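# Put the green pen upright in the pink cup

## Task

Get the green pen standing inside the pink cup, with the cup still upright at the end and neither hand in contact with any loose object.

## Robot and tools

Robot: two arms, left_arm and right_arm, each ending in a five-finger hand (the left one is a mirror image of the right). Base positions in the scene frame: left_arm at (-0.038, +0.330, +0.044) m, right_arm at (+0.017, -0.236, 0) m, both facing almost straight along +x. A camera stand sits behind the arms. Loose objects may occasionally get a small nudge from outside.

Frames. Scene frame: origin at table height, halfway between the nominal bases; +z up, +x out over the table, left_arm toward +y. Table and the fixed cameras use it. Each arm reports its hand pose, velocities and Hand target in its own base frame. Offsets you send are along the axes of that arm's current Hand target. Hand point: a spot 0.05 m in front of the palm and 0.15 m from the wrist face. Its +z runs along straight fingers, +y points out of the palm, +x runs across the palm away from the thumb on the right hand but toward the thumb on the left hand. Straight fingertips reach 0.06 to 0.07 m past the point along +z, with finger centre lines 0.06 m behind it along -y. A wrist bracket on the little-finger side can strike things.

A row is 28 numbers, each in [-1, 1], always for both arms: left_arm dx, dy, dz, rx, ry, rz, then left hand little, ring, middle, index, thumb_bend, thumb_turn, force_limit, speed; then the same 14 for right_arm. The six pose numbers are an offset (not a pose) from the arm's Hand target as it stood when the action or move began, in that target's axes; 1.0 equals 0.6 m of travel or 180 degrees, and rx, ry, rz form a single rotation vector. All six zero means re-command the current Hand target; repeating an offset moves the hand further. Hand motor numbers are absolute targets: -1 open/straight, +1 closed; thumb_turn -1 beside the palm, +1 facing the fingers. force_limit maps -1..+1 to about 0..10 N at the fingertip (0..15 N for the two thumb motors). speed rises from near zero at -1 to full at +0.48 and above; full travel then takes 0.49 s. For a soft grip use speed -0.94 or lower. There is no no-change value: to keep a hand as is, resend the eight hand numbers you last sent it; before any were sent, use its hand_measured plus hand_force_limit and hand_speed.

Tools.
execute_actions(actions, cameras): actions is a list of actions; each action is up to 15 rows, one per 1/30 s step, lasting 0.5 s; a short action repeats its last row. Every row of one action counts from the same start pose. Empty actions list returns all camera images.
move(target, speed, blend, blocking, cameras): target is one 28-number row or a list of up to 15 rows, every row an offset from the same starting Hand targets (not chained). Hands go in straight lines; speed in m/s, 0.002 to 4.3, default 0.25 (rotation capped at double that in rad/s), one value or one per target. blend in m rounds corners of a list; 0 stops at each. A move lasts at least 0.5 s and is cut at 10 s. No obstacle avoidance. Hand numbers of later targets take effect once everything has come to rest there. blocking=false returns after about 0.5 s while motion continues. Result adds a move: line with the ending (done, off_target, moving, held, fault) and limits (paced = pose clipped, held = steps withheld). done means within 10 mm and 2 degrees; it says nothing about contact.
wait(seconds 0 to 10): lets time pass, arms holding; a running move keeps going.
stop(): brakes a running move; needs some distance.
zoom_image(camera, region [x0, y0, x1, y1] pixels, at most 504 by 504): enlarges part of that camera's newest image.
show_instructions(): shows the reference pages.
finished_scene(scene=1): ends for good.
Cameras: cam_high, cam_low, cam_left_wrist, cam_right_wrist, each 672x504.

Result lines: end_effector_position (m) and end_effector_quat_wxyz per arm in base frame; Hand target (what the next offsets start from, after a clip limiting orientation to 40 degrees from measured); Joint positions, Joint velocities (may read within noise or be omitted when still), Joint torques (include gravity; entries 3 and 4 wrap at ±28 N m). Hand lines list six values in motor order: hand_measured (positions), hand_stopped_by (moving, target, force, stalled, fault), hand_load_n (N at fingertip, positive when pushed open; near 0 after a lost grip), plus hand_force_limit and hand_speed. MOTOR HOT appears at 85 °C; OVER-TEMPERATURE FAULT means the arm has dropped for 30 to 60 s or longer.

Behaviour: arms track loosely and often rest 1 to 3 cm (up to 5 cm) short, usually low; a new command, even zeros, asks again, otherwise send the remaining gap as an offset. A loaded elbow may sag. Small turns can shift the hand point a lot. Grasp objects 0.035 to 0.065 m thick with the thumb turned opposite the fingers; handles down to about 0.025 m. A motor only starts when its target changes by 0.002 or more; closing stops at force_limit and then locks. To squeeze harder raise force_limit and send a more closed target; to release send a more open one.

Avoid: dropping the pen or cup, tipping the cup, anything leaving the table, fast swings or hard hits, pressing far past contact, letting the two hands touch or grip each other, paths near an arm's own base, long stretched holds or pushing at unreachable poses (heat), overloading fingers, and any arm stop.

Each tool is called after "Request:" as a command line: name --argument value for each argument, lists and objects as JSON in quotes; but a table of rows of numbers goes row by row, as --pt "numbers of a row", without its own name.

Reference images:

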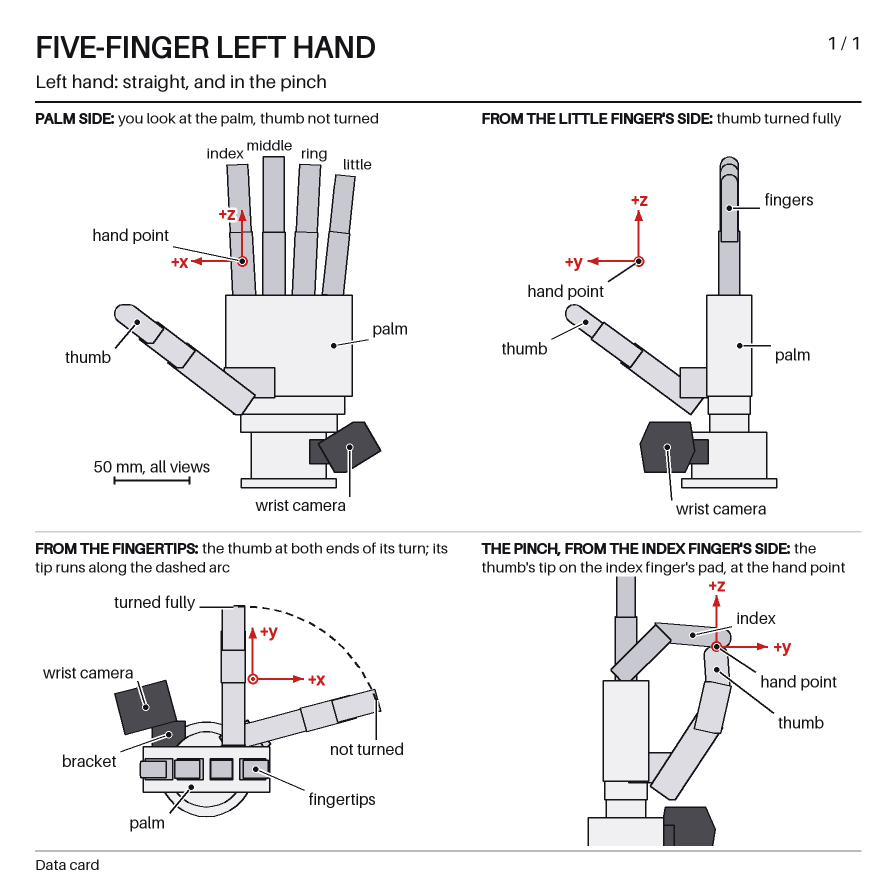

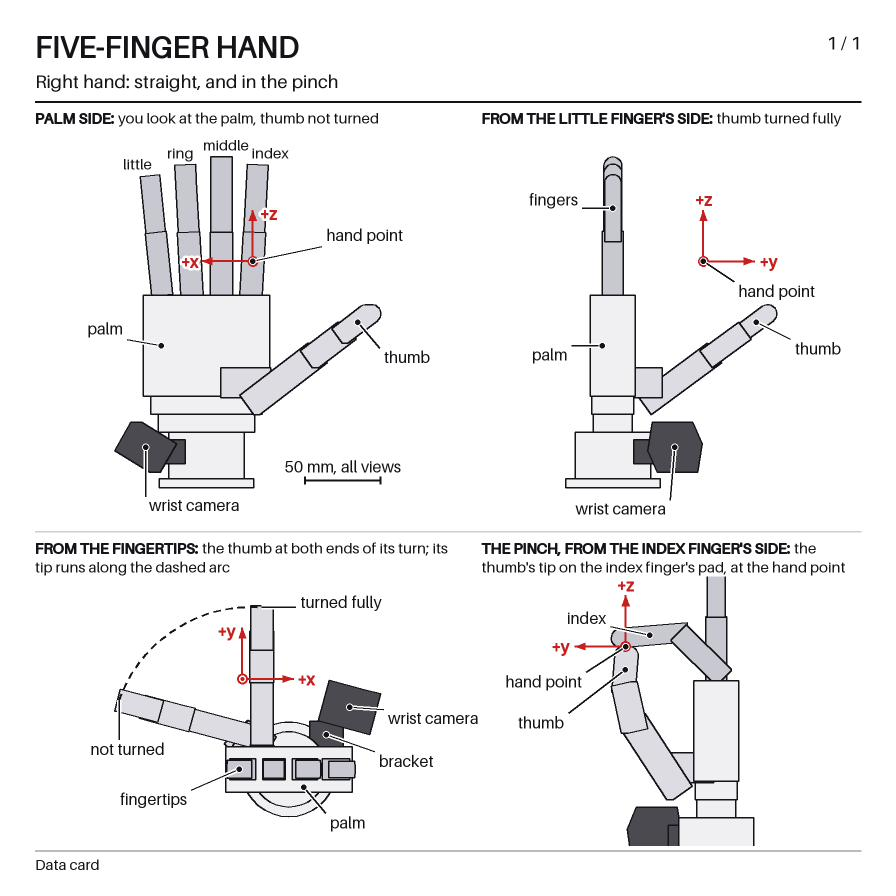

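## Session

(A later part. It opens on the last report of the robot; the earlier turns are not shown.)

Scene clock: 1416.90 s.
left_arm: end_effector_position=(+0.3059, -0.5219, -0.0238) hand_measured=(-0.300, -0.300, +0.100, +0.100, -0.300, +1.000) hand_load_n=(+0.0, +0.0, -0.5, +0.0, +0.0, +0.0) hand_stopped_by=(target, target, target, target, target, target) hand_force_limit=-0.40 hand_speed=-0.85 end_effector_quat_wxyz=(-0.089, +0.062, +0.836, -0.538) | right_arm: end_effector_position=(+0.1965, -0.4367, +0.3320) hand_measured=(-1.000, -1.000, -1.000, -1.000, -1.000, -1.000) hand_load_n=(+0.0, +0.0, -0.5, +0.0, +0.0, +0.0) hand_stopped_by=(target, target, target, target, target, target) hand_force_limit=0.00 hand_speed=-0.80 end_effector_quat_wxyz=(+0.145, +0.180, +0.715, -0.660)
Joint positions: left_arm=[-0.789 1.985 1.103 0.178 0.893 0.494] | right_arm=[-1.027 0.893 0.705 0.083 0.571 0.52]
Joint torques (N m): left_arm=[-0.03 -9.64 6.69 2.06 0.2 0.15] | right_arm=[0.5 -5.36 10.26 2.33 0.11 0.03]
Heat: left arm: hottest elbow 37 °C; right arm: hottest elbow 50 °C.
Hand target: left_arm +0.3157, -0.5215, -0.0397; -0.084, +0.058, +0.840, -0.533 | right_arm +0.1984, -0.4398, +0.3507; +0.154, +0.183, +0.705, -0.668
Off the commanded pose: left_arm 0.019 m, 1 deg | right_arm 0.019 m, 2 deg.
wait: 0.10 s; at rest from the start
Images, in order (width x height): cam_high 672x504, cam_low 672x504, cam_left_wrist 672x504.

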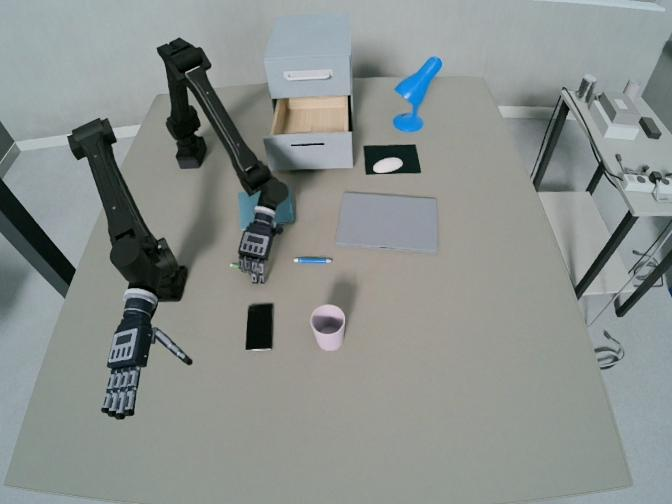

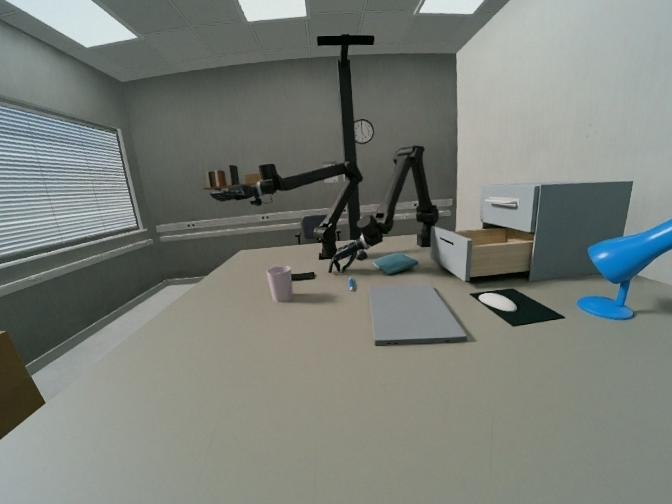

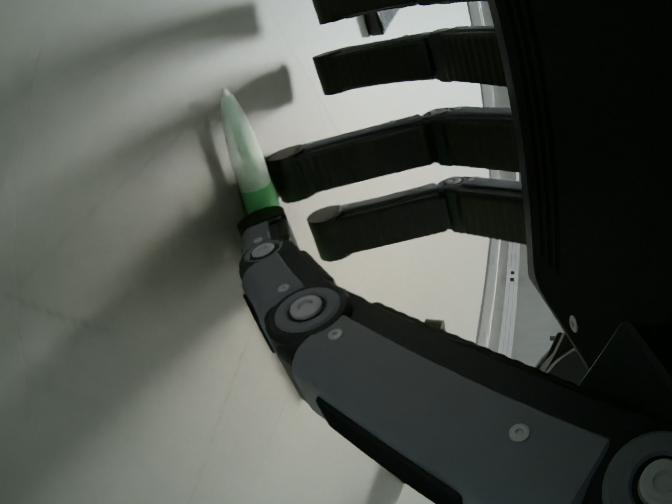

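Request:
move --target '[0,0,0,0,0,0,-0.3,-0.3,0.35,0.35,-0.3,1,-0.4,-0.9,0,0,0,0,0,0,-1,-1,-1,-1,-1,-1,0,-0.8]' --cameras '["cam_left_wrist","cam_low"]' --speed 0.05

Request:
zoom_image --camera "cam_left_wrist" --region '[200, 90, 400, 330]'

Request:
zoom_image --camera "cam_low" --region '[315, 245, 365, 285]'

Scene clock: 1436.37 s.
left_arm: end_effector_position=(+0.3061, -0.5220, -0.0248) hand_measured=(-0.300, -0.300, +0.190, +0.350, -0.300, +1.000) hand_load_n=(+0.0, +0.0, +6.0, +0.0, +2.5, +0.0) hand_stopped_by=(target, target, force, target, target, target) hand_force_limit=-0.40 hand_speed=-0.90 end_effector_quat_wxyz=(-0.088, +0.062, +0.836, -0.538) | right_arm: end_effector_position=(+0.1965, -0.4367, +0.3320) hand_measured=(-1.000, -1.000, -1.000, -1.000, -1.000, -1.000) hand_load_n=(+0.0, +0.0, +0.0, +0.0, -0.5, +0.0) hand_stopped_by=(target, target, target, target, target, target) hand_force_limit=0.00 hand_speed=-0.80 end_effector_quat_wxyz=(+0.145, +0.180, +0.715, -0.660)
Joint positions: left_arm=[-0.789 1.987 1.103 0.181 0.893 0.494] | right_arm=[-1.027 0.893 0.705 0.083 0.571 0.52]
Joint torques (N m): left_arm=[-0.5 -10.4 6.67 1.83 0.19 0.16] | right_arm=[0.15 -5.3 10.18 2.13 0.13 0.02]
Heat: left arm: hottest elbow 37 °C; right arm: hottest elbow 50 °C.
Hand target: left_arm +0.3157, -0.5214, -0.0398; -0.084, +0.058, +0.840, -0.533 | right_arm +0.1984, -0.4398, +0.3507; +0.154, +0.183, +0.705, -0.668
Off the commanded pose: left_arm 0.018 m, 1 deg | right_arm 0.019 m, 2 deg.
move: off_target (left_arm, right_arm)
Images, in order (width x height): cam_low 672x504, cam_left_wrist 672x504.

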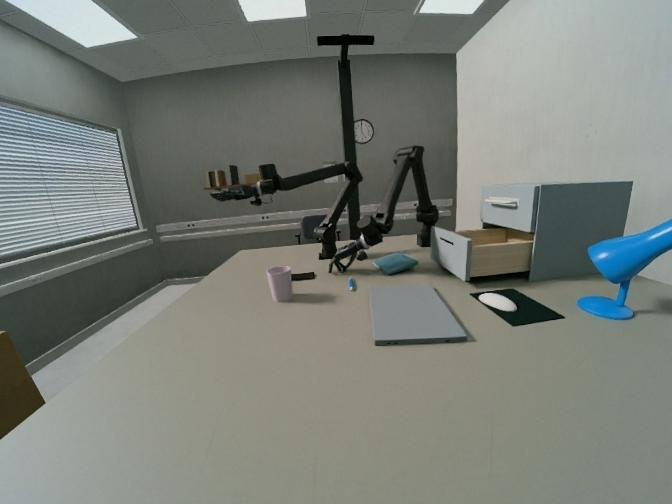

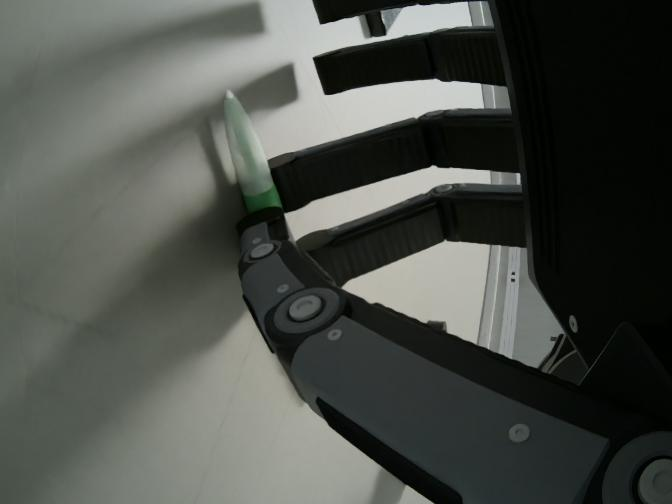

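Scaled by 2.100 from the camera's 672x504 image, which has a finer 960x720 frame.

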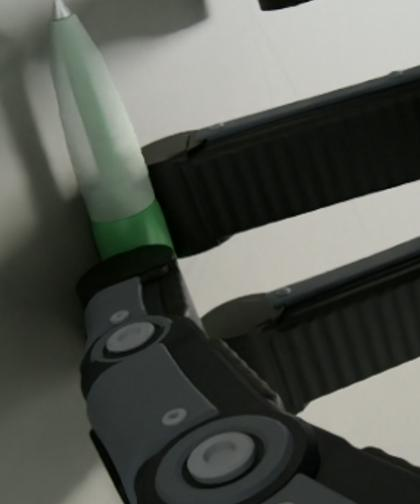

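Scaled by 10.080.

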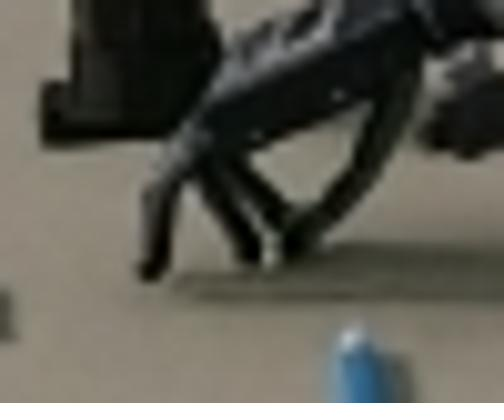

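Request:
move --target '[0,0,0,0,0,0,-0.3,-0.3,0.35,0.6,-0.3,1,-0.7,-0.92,0,0,0,0,0,0,-1,-1,-1,-1,-1,-1,0,-0.8]' --cameras '["cam_left_wrist"]' --speed 0.05

Request:
zoom_image --camera "cam_left_wrist" --region '[200, 90, 400, 330]'

Scene clock: 1448.67 s.
left_arm: end_effector_position=(+0.3061, -0.5220, -0.0248) hand_measured=(-0.300, -0.300, +0.190, +0.356, -0.300, +1.000) hand_load_n=(+0.0, +0.0, +5.5, +1.0, +3.0, +0.0) hand_stopped_by=(target, target, force, force, target, target) hand_force_limit=-0.70 hand_speed=-0.92 end_effector_quat_wxyz=(-0.088, +0.062, +0.836, -0.538) | right_arm: end_effector_position=(+0.1965, -0.4367, +0.3320) hand_measured=(-1.000, -1.000, -1.000, -1.000, -1.000, -1.000) hand_load_n=(+0.0, +0.0, +0.0, +0.0, +0.0, +0.0) hand_stopped_by=(target, target, target, target, target, target) hand_force_limit=0.00 hand_speed=-0.80 end_effector_quat_wxyz=(+0.145, +0.180, +0.715, -0.660)
Joint positions: left_arm=[-0.789 1.987 1.103 0.181 0.893 0.494] | right_arm=[-1.027 0.893 0.705 0.083 0.571 0.52]
Joint torques (N m): left_arm=[-0.26 -10.11 6.65 1.87 0.15 0.16] | right_arm=[0.09 -5.42 10.18 2.18 0.13 0.03]
Heat: left arm: hottest elbow 37 °C; right arm: hottest elbow 50 °C.
Hand target: left_arm +0.3157, -0.5214, -0.0398; -0.084, +0.058, +0.840, -0.533 | right_arm +0.1984, -0.4398, +0.3507; +0.154, +0.183, +0.705, -0.668
Off the commanded pose: left_arm 0.018 m, 1 deg | right_arm 0.019 m, 2 deg.
move: off_target (left_arm, right_arm)
Images, in order (width x height): cam_left_wrist 672x504.

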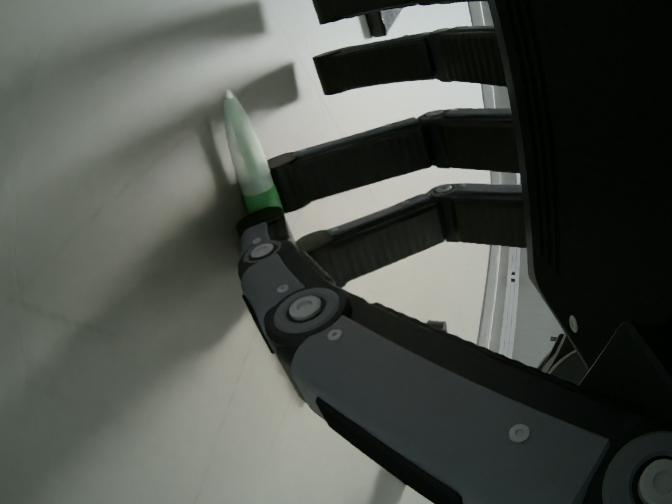

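Scaled by 2.100 from the camera's 672x504 image, which has a finer 960x720 frame.

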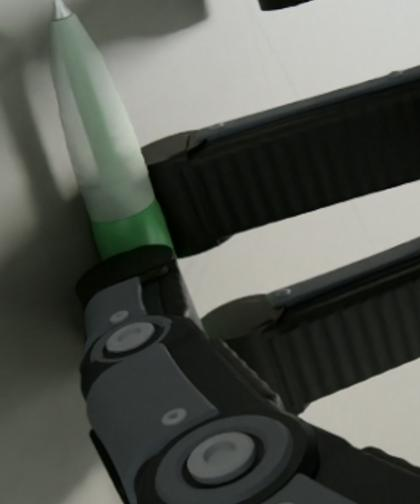

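Request:
move --target '[0.0092,-0.1056,-0.0488,0,0,0,-0.3,-0.3,0.35,0.6,-0.3,1,-0.7,-0.92,0,0,0,0,0,0,-1,-1,-1,-1,-1,-1,0,-0.8]' --cameras '["cam_left_wrist","cam_low","cam_high"]' --speed 0.06

Request:
zoom_image --camera "cam_low" --region '[305, 225, 375, 285]'

Scene clock: 1464.30 s.
left_arm: end_effector_position=(+0.2985, -0.5128, +0.0117) hand_measured=(-0.300, -0.300, +0.190, +0.356, -0.300, +1.000) hand_load_n=(+0.0, +0.0, +5.5, +1.5, +3.5, +0.0) hand_stopped_by=(target, target, force, force, target, target) hand_force_limit=-0.70 hand_speed=-0.92 end_effector_quat_wxyz=(-0.102, +0.050, +0.845, -0.522) | right_arm: end_effector_position=(+0.1965, -0.4367, +0.3320) hand_measured=(-1.000, -1.000, -1.000, -1.000, -1.000, -1.000) hand_load_n=(+0.0, +0.0, +0.0, +0.0, +0.0, +0.0) hand_stopped_by=(target, target, target, target, target, target) hand_force_limit=0.00 hand_speed=-0.80 end_effector_quat_wxyz=(+0.145, +0.180, +0.715, -0.660)
Joint positions: left_arm=[-0.788 1.896 1.108 0.031 0.886 0.498] | right_arm=[-1.027 0.893 0.705 0.083 0.571 0.52]
Joint torques (N m): left_arm=[0.09 -12.4 8.53 1.35 0.47 0.13] | right_arm=[0.5 -5.13 10.29 2.21 0.11 0.05]
Heat: left arm: hottest elbow 37 °C; right arm: hottest elbow 50 °C.
Hand target: left_arm +0.3160, -0.5214, +0.0302; -0.084, +0.058, +0.840, -0.533 | right_arm +0.1984, -0.4398, +0.3507; +0.154, +0.183, +0.705, -0.668
Off the commanded pose: left_arm 0.027 m, 3 deg | right_arm 0.019 m, 2 deg.
move: off_target (left_arm, right_arm)
Images, in order (width x height): cam_high 672x504, cam_low 672x504, cam_left_wrist 672x504.

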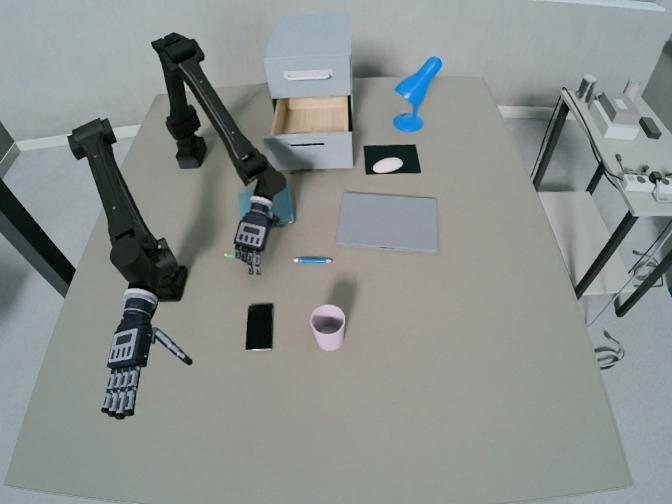

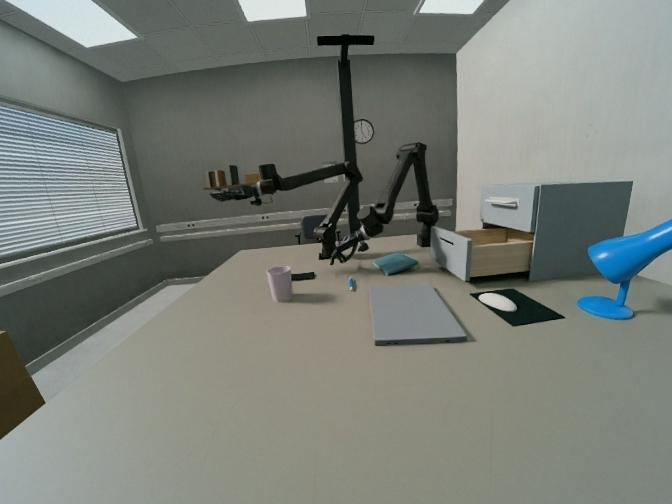

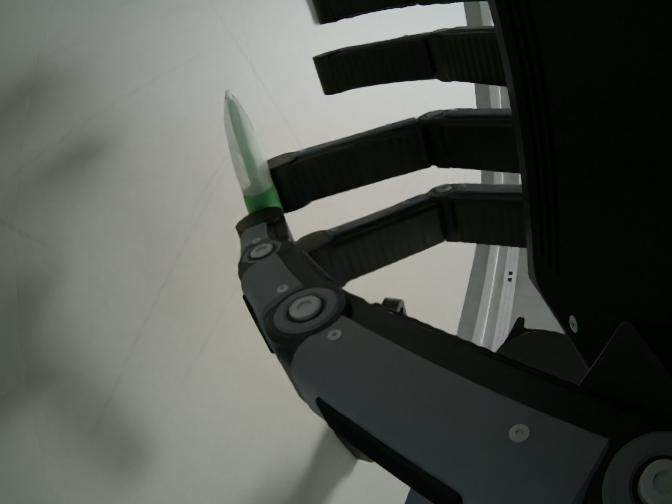

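Scaled by 7.200.

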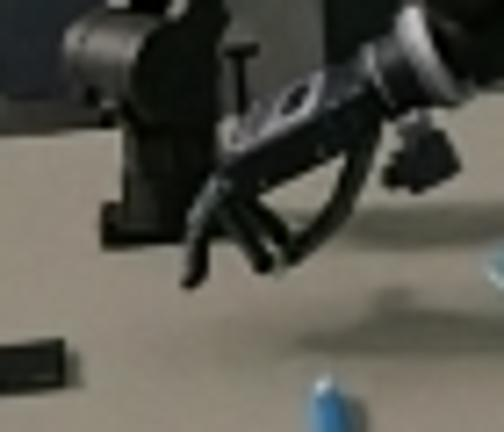

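Request:
move --pt "0.023 -0.2555 -0.1205 -0.0424 -0.1505 0.2166 -0.3 -0.3 0.35 0.6 -0.3 1 -0.7 -0.92 0 0 0 0 0 0 -1 -1 -1 -1 -1 -1 0 -0.8" --pt "-0.2405 -0.3547 -0.0355 -0.0848 -0.3010 0.4332 -0.3 -0.3 0.35 0.6 -0.3 1 -0.7 -0.92 0 0 0 0 0 0 -1 -1 -1 -1 -1 -1 0 -0.8" --cameras '["all"]' --speed 0.2 --blend '[0.04,0]'

Request:
zoom_image --camera "cam_high" --region '[220, 180, 380, 360]'

Request:
zoom_image --camera "cam_low" --region '[240, 180, 380, 320]'

Scene clock: 1540.37 s.
left_arm: end_effector_position=(+0.4538, -0.6070, +0.2030) hand_measured=(-0.300, -0.300, +0.190, +0.356, -0.300, +1.000) hand_load_n=(+0.0, +0.0, +5.0, +1.0, +3.5, +0.0) hand_stopped_by=(target, target, force, force, target, target) hand_force_limit=-0.70 hand_speed=-0.92 end_effector_quat_wxyz=(+0.610, +0.336, +0.639, -0.327) | right_arm: end_effector_position=(+0.1965, -0.4367, +0.3320) hand_measured=(-1.000, -1.000, -1.000, -1.000, -1.000, -1.000) hand_load_n=(+0.0, +0.0, +0.0, +0.0, +0.0, +0.0) hand_stopped_by=(target, target, target, target, target, target) hand_force_limit=0.00 hand_speed=-0.80 end_effector_quat_wxyz=(+0.145, +0.180, +0.715, -0.660)
Joint positions: left_arm=[-1.018 1.838 1.185 0.61 -0.043 1.561] | right_arm=[-1.027 0.893 0.705 0.083 0.571 0.52]
Joint torques (N m): left_arm=[-1.38 -11.16 10.11 2.7 0.04 0.2] | right_arm=[0.26 -5.42 10.21 2.24 0.1 0.01]
Heat: left arm: hottest elbow 38 °C; right arm: hottest elbow 51 °C.
Hand target: left_arm +0.4600, -0.6196, +0.2203; +0.625, +0.332, +0.624, -0.332 | right_arm +0.1984, -0.4398, +0.3507; +0.154, +0.183, +0.705, -0.668
Off the commanded pose: left_arm 0.022 m, 3 deg | right_arm 0.019 m, 2 deg.
move: off_target (left_arm, right_arm)

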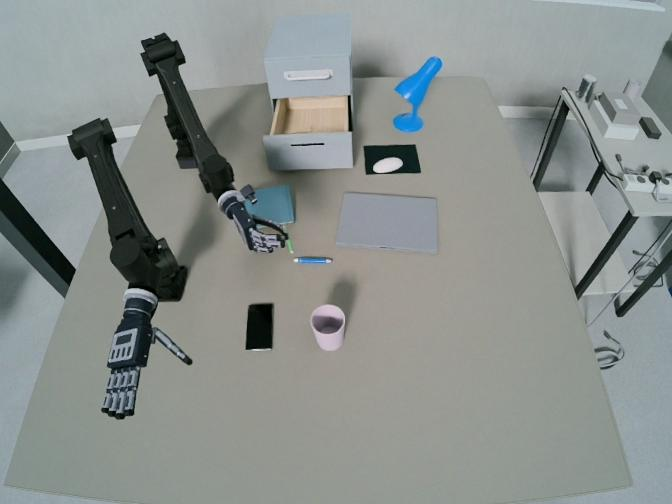

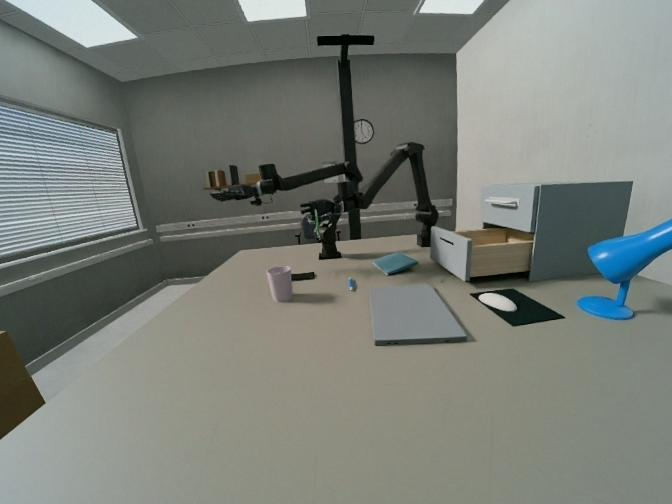

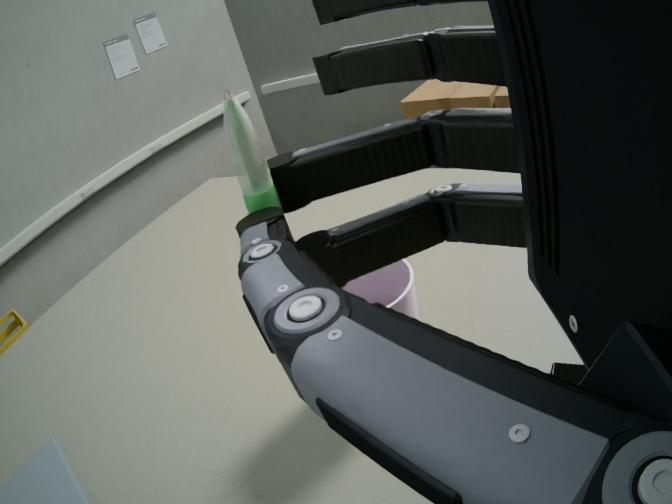

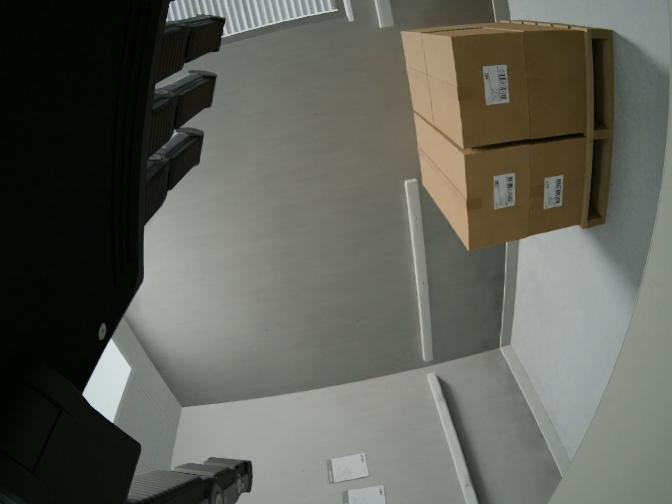

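Scaled by 2.800.

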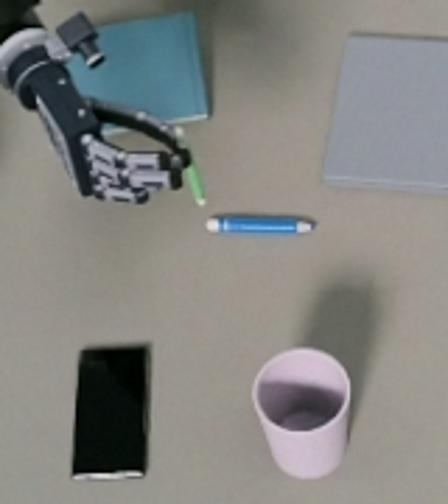

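Scaled by 3.600.

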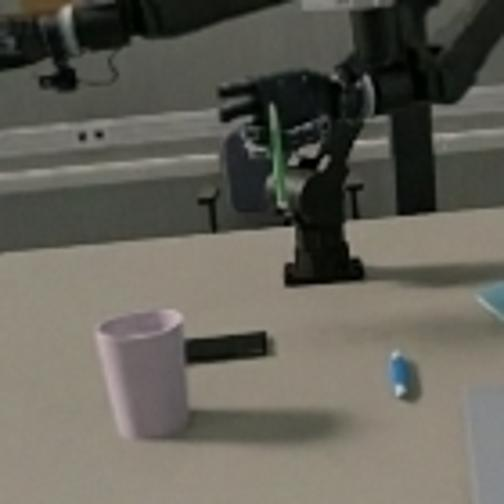

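Request:
move --target '[-0.0167,-0.0073,0.2402,0,0,0,-0.3,-0.3,0.35,0.6,-0.3,1,-0.7,-0.92,0,0,0,0,0,0,-1,-1,-1,-1,-1,-1,0,-0.8]' --cameras '["cam_high","cam_low","cam_left_wrist"]' --speed 0.15

Request:
zoom_image --camera "cam_high" --region '[260, 220, 380, 360]'

Request:
zoom_image --camera "cam_low" --region '[240, 180, 360, 320]'

Scene clock: 1580.93 s.
left_arm: end_effector_position=(+0.5310, -0.7324, +0.2211) hand_measured=(-0.300, -0.300, +0.190, +0.356, -0.300, +1.000) hand_load_n=(+0.0, +0.0, +5.5, +1.0, +3.5, +0.0) hand_stopped_by=(target, target, force, force, target, target) hand_force_limit=-0.70 hand_speed=-0.92 end_effector_quat_wxyz=(+0.618, +0.332, +0.631, -0.331) | right_arm: end_effector_position=(+0.1965, -0.4367, +0.3320) hand_measured=(-1.000, -1.000, -1.000, -1.000, -1.000, -1.000) hand_load_n=(+0.0, +0.0, +0.0, +0.0, -0.5, -0.5) hand_stopped_by=(target, target, target, target, target, target) hand_force_limit=0.00 hand_speed=-0.80 end_effector_quat_wxyz=(+0.145, +0.180, +0.715, -0.660)
Joint positions: left_arm=[-1.018 2.153 1.743 0.392 -0.042 1.562] | right_arm=[-1.027 0.893 0.705 0.083 0.571 0.52]
Joint torques (N m): left_arm=[-0.97 -15.33 11.17 2.04 0.12 0.18] | right_arm=[-0.09 -5.3 10.11 2.24 0.13 0.01]
Heat: left arm: hottest elbow 40 °C; right arm: hottest elbow 51 °C.
Hand target: left_arm +0.5371, -0.7416, +0.2306; +0.625, +0.332, +0.624, -0.332 | right_arm +0.1984, -0.4398, +0.3507; +0.154, +0.183, +0.705, -0.668
Off the commanded pose: left_arm 0.014 m, 1 deg | right_arm 0.019 m, 2 deg.
move: off_target (left_arm, right_arm)
Images, in order (width x height): cam_high 672x504, cam_low 672x504, cam_left_wrist 672x504.

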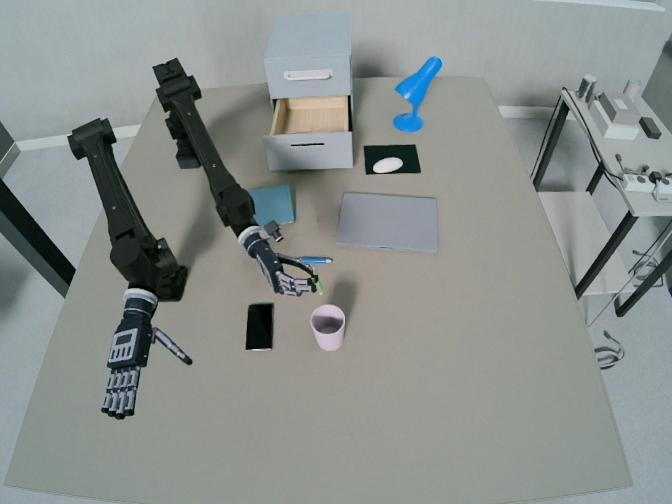

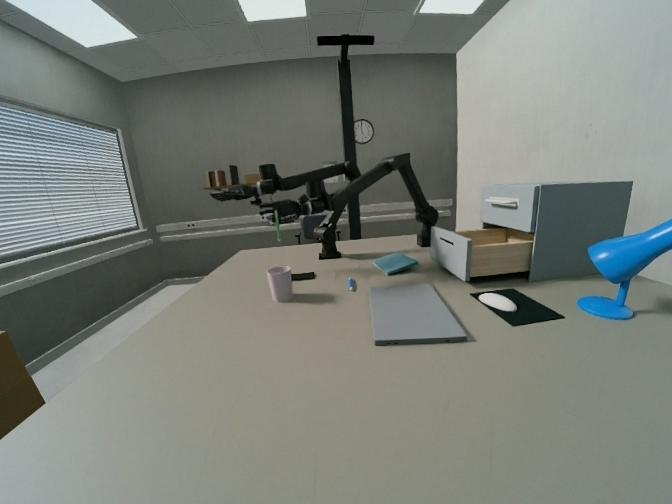

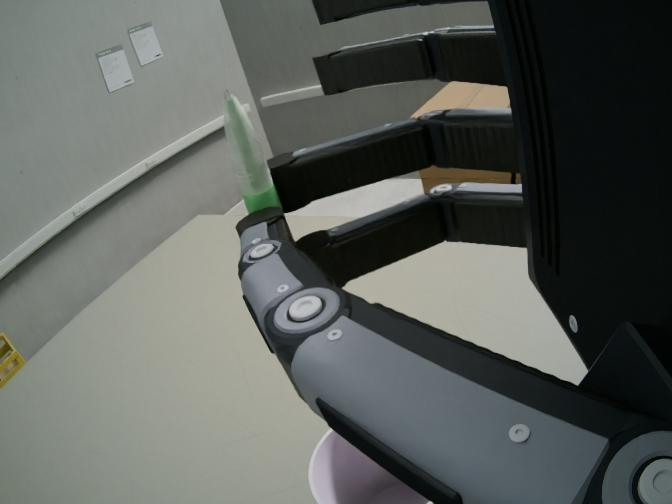

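Scaled by 3.600.

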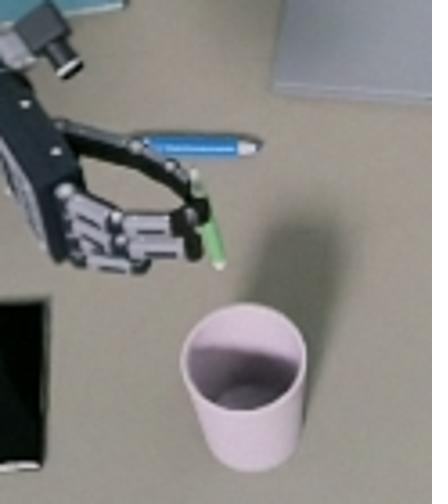

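Scaled by 3.600.

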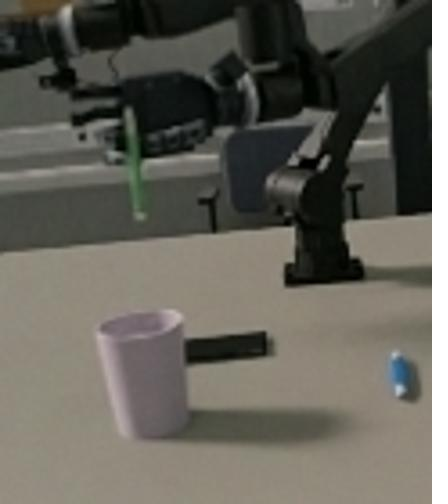

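Request:
move --target '[0.15,0.0155,0.0213,0,0,0,-0.3,-0.3,0.35,0.6,-0.3,1,-0.7,-0.92,0,0,0,0,0,0,-1,-1,-1,-1,-1,-1,0,-0.8]' --cameras '["cam_high","cam_low","cam_left_wrist"]' --speed 0.1

Request:
zoom_image --camera "cam_high" --region '[260, 230, 380, 370]'

Request:
zoom_image --camera "cam_low" --region '[240, 190, 340, 310]'

Scene clock: 1649.93 s.
left_arm: end_effector_position=(+0.5378, -0.7416, +0.1207) hand_measured=(-0.300, -0.300, +0.190, +0.356, -0.300, +1.000) hand_load_n=(+0.0, +0.0, +5.5, +1.5, +3.5, +0.0) hand_stopped_by=(target, target, force, force, target, target) hand_force_limit=-0.70 hand_speed=-0.92 end_effector_quat_wxyz=(+0.607, +0.340, +0.639, -0.328) | right_arm: end_effector_position=(+0.1965, -0.4367, +0.3320) hand_measured=(-1.000, -1.000, -1.000, -1.000, -1.000, -1.000) hand_load_n=(+0.0, +0.0, +0.0, +0.0, +0.0, +0.0) hand_stopped_by=(target, target, target, target, target, target) hand_force_limit=0.00 hand_speed=-0.80 end_effector_quat_wxyz=(+0.145, +0.180, +0.715, -0.660)
Joint positions: left_arm=[-1.015 2.302 1.743 0.51 -0.031 1.562] | right_arm=[-1.027 0.893 0.705 0.083 0.571 0.52]
Joint torques (N m): left_arm=[-0.15 -16.38 10.51 2.82 0.16 0.21] | right_arm=[-0.32 -5.3 10.24 2.29 0.11 0.04]
Heat: left arm: hottest elbow 44 °C; right arm: hottest elbow 51 °C.
Hand target: left_arm +0.5518, -0.7471, +0.1405; +0.625, +0.332, +0.624, -0.332 | right_arm +0.1984, -0.4398, +0.3507; +0.154, +0.183, +0.705, -0.668
Off the commanded pose: left_arm 0.025 m, 3 deg | right_arm 0.019 m, 2 deg.
move: off_target (left_arm, right_arm)
Images, in order (width x height): cam_high 672x504, cam_low 672x504, cam_left_wrist 672x504.

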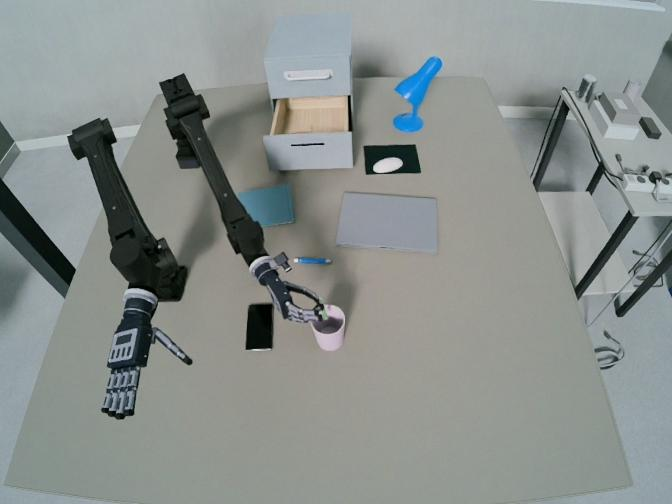

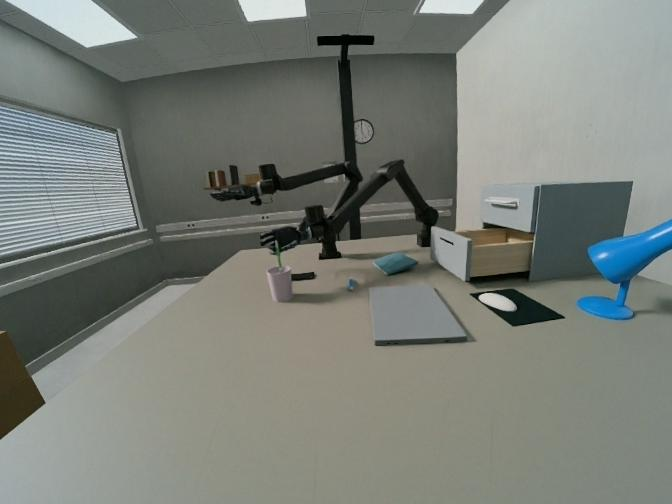

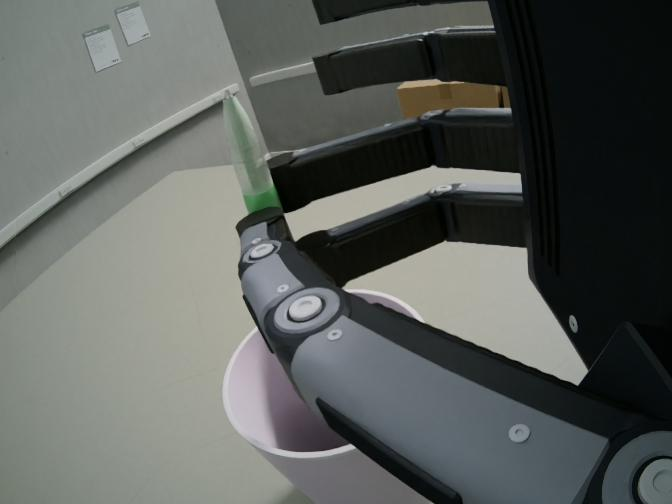

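Scaled by 3.600.

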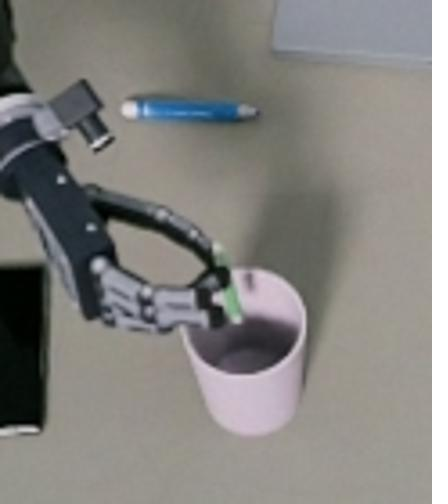

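Scaled by 4.200.

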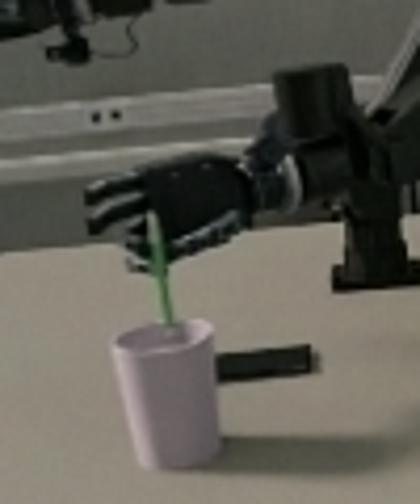

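Request:
move --target '[0.05,0.0032,0.0138,0,0,0,-0.3,-0.3,0.35,0.6,-0.3,1,-0.7,-0.92,0,0,0,0,0,0,-1,-1,-1,-1,-1,-1,0,-0.8]' --cameras '["cam_high","cam_low","cam_left_wrist"]' --speed 0.06

Request:
zoom_image --camera "cam_high" --region '[290, 270, 370, 360]'

Request:
zoom_image --camera "cam_low" --region '[245, 215, 325, 305]'

Scene clock: 1694.43 s.
left_arm: end_effector_position=(+0.5443, -0.7472, +0.0920) hand_measured=(-0.300, -0.300, +0.190, +0.356, -0.300, +1.000) hand_load_n=(+0.0, +0.0, +5.0, +1.0, +3.5, +0.0) hand_stopped_by=(target, target, force, force, target, target) hand_force_limit=-0.70 hand_speed=-0.92 end_effector_quat_wxyz=(+0.607, +0.339, +0.639, -0.328) | right_arm: end_effector_position=(+0.1965, -0.4367, +0.3320) hand_measured=(-1.000, -1.000, -1.000, -1.000, -1.000, -1.000) hand_load_n=(+0.0, +0.0, +0.0, +0.0, +0.0, +0.0) hand_stopped_by=(target, target, target, target, target, target) hand_force_limit=0.00 hand_speed=-0.80 end_effector_quat_wxyz=(+0.145, +0.180, +0.715, -0.660)
Joint positions: left_arm=[-1.011 2.364 1.777 0.541 -0.028 1.562] | right_arm=[-1.027 0.893 0.705 0.083 0.571 0.52]
Joint torques (N m): left_arm=[-0.38 -17.55 10.55 2.76 0.16 0.2] | right_arm=[-0.09 -5.07 10.26 2.21 0.09 0]
Heat: left arm: hottest elbow 46 °C; right arm: hottest elbow 51 °C.
Hand target: left_arm +0.5579, -0.7529, +0.1103; +0.624, +0.332, +0.624, -0.332 | right_arm +0.1984, -0.4398, +0.3507; +0.154, +0.183, +0.705, -0.668
Off the commanded pose: left_arm 0.024 m, 3 deg | right_arm 0.019 m, 2 deg.
move: off_target (left_arm, right_arm)
Images, in order (width x height): cam_high 672x504, cam_low 672x504, cam_left_wrist 672x504.

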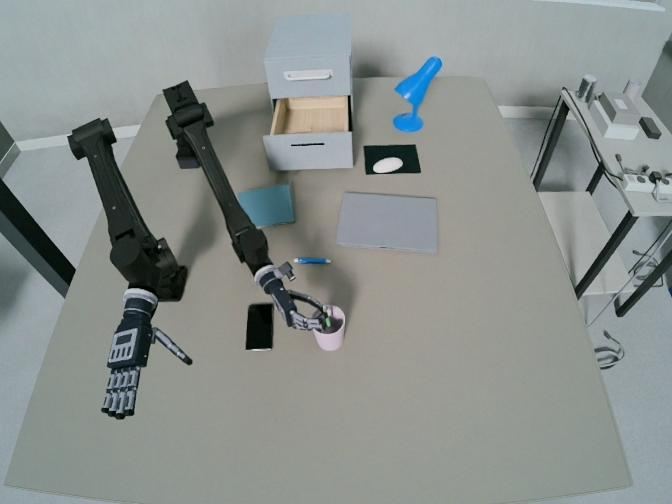

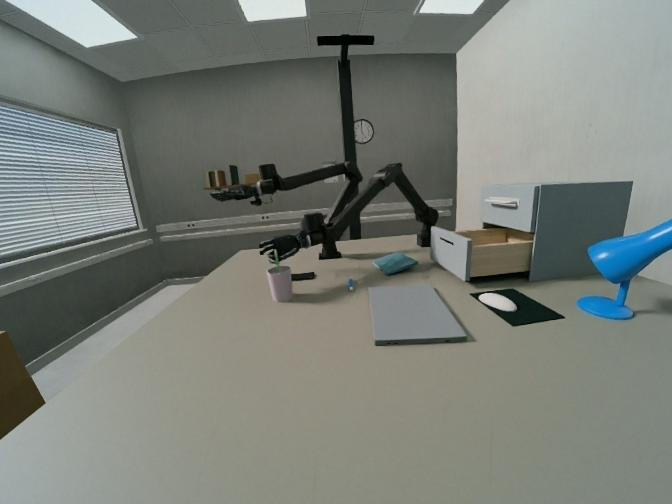

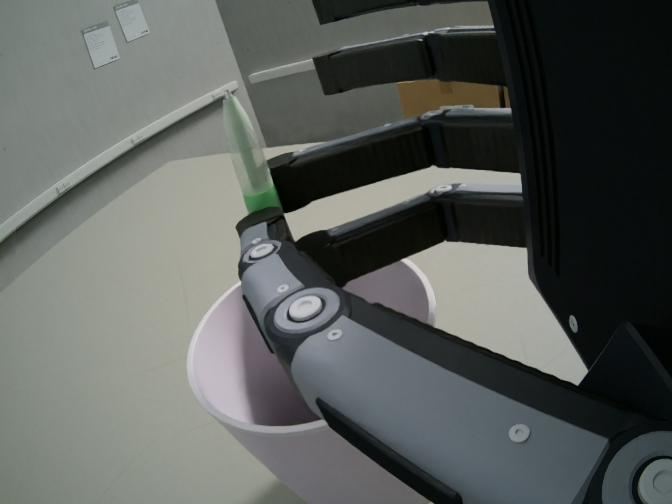

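Scaled by 5.600.

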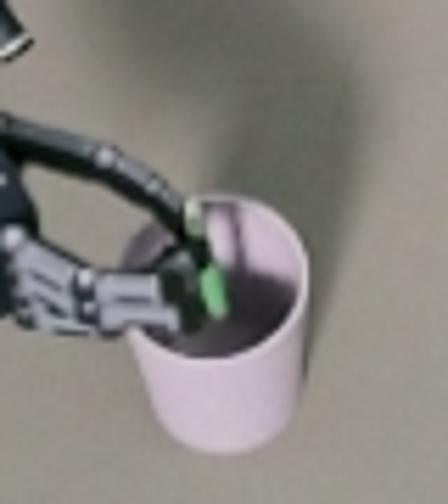

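Scaled by 5.600.

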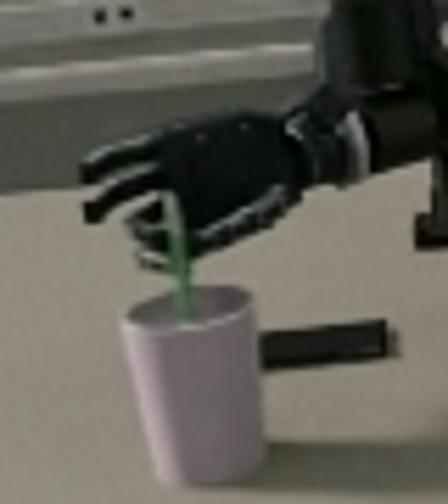

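Request:
move --target '[0.028,0.0,0.003,0,0,0,-0.3,-0.3,0.35,0.6,-0.3,1,-0.7,-0.92,0,0,0,0,0,0,-1,-1,-1,-1,-1,-1,0,-0.8]' --cameras '["cam_high","cam_low","cam_left_wrist"]' --speed 0.05

Request:
zoom_image --camera "cam_high" --region '[290, 270, 370, 360]'

Request:
zoom_image --camera "cam_low" --region '[245, 215, 325, 305]'

Scene clock: 1709.50 s.
left_arm: end_effector_position=(+0.5456, -0.7492, +0.0786) hand_measured=(-0.300, -0.300, +0.190, +0.356, -0.300, +1.000) hand_load_n=(+0.0, +0.0, +5.5, +1.0, +3.5, +0.0) hand_stopped_by=(target, target, force, force, target, target) hand_force_limit=-0.70 hand_speed=-0.92 end_effector_quat_wxyz=(+0.609, +0.339, +0.638, -0.329) | right_arm: end_effector_position=(+0.1965, -0.4367, +0.3320) hand_measured=(-1.000, -1.000, -1.000, -1.000, -1.000, -1.000) hand_load_n=(+0.0, -0.5, +0.0, +0.0, +0.0, -0.5) hand_stopped_by=(target, target, target, target, target, target) hand_force_limit=0.00 hand_speed=-0.80 end_effector_quat_wxyz=(+0.145, +0.180, +0.715, -0.660)
Joint positions: left_arm=[-1.011 2.392 1.787 0.562 -0.028 1.562] | right_arm=[-1.027 0.893 0.705 0.083 0.571 0.52]
Joint torques (N m): left_arm=[-0.15 -16.67 10.29 2.82 0.17 0.19] | right_arm=[0.21 -5.01 10.21 2.28 0.12 0.04]
Heat: left arm: hottest elbow 46 °C; right arm: hottest elbow 51 °C.
Hand target: left_arm +0.5590, -0.7545, +0.0939; +0.625, +0.332, +0.624, -0.332 | right_arm +0.1984, -0.4398, +0.3507; +0.154, +0.183, +0.705, -0.668
Off the commanded pose: left_arm 0.021 m, 3 deg | right_arm 0.019 m, 2 deg.
move: off_target (left_arm, right_arm)
Images, in order (width x height): cam_high 672x504, cam_low 672x504, cam_left_wrist 672x504.

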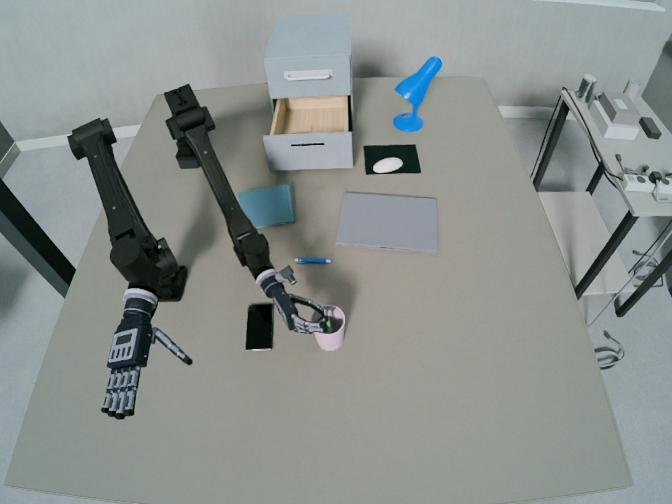

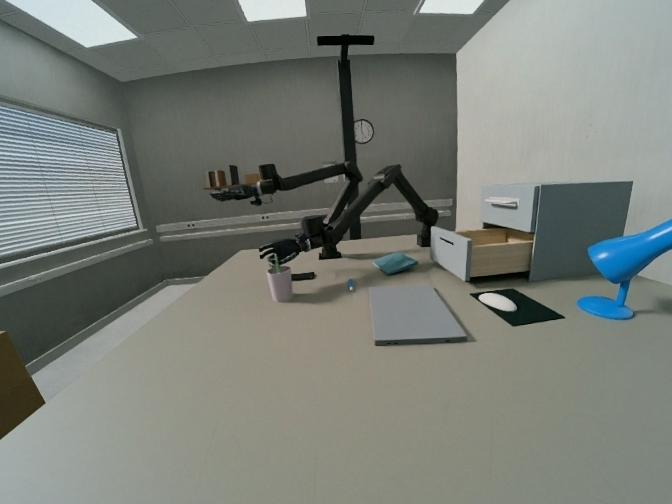

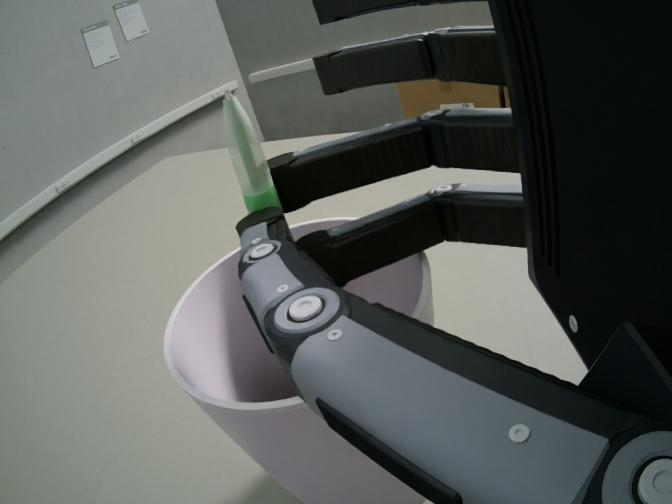

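Scaled by 5.600.

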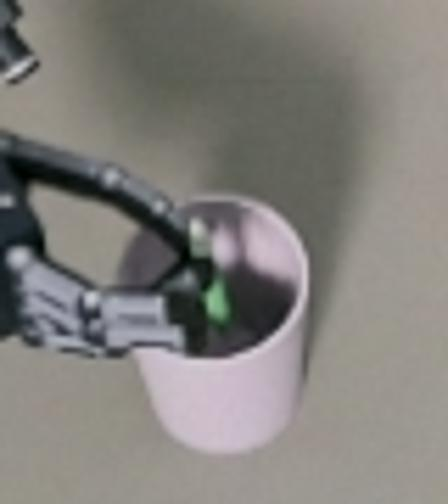

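Scaled by 5.600.

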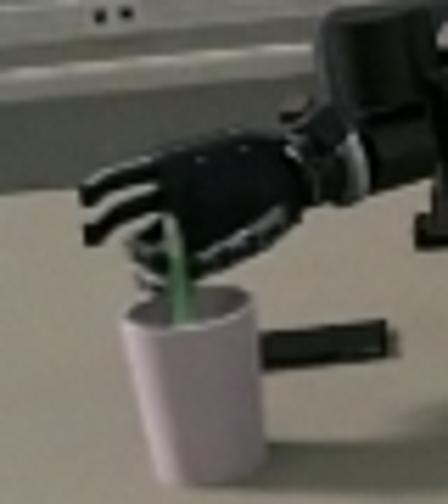

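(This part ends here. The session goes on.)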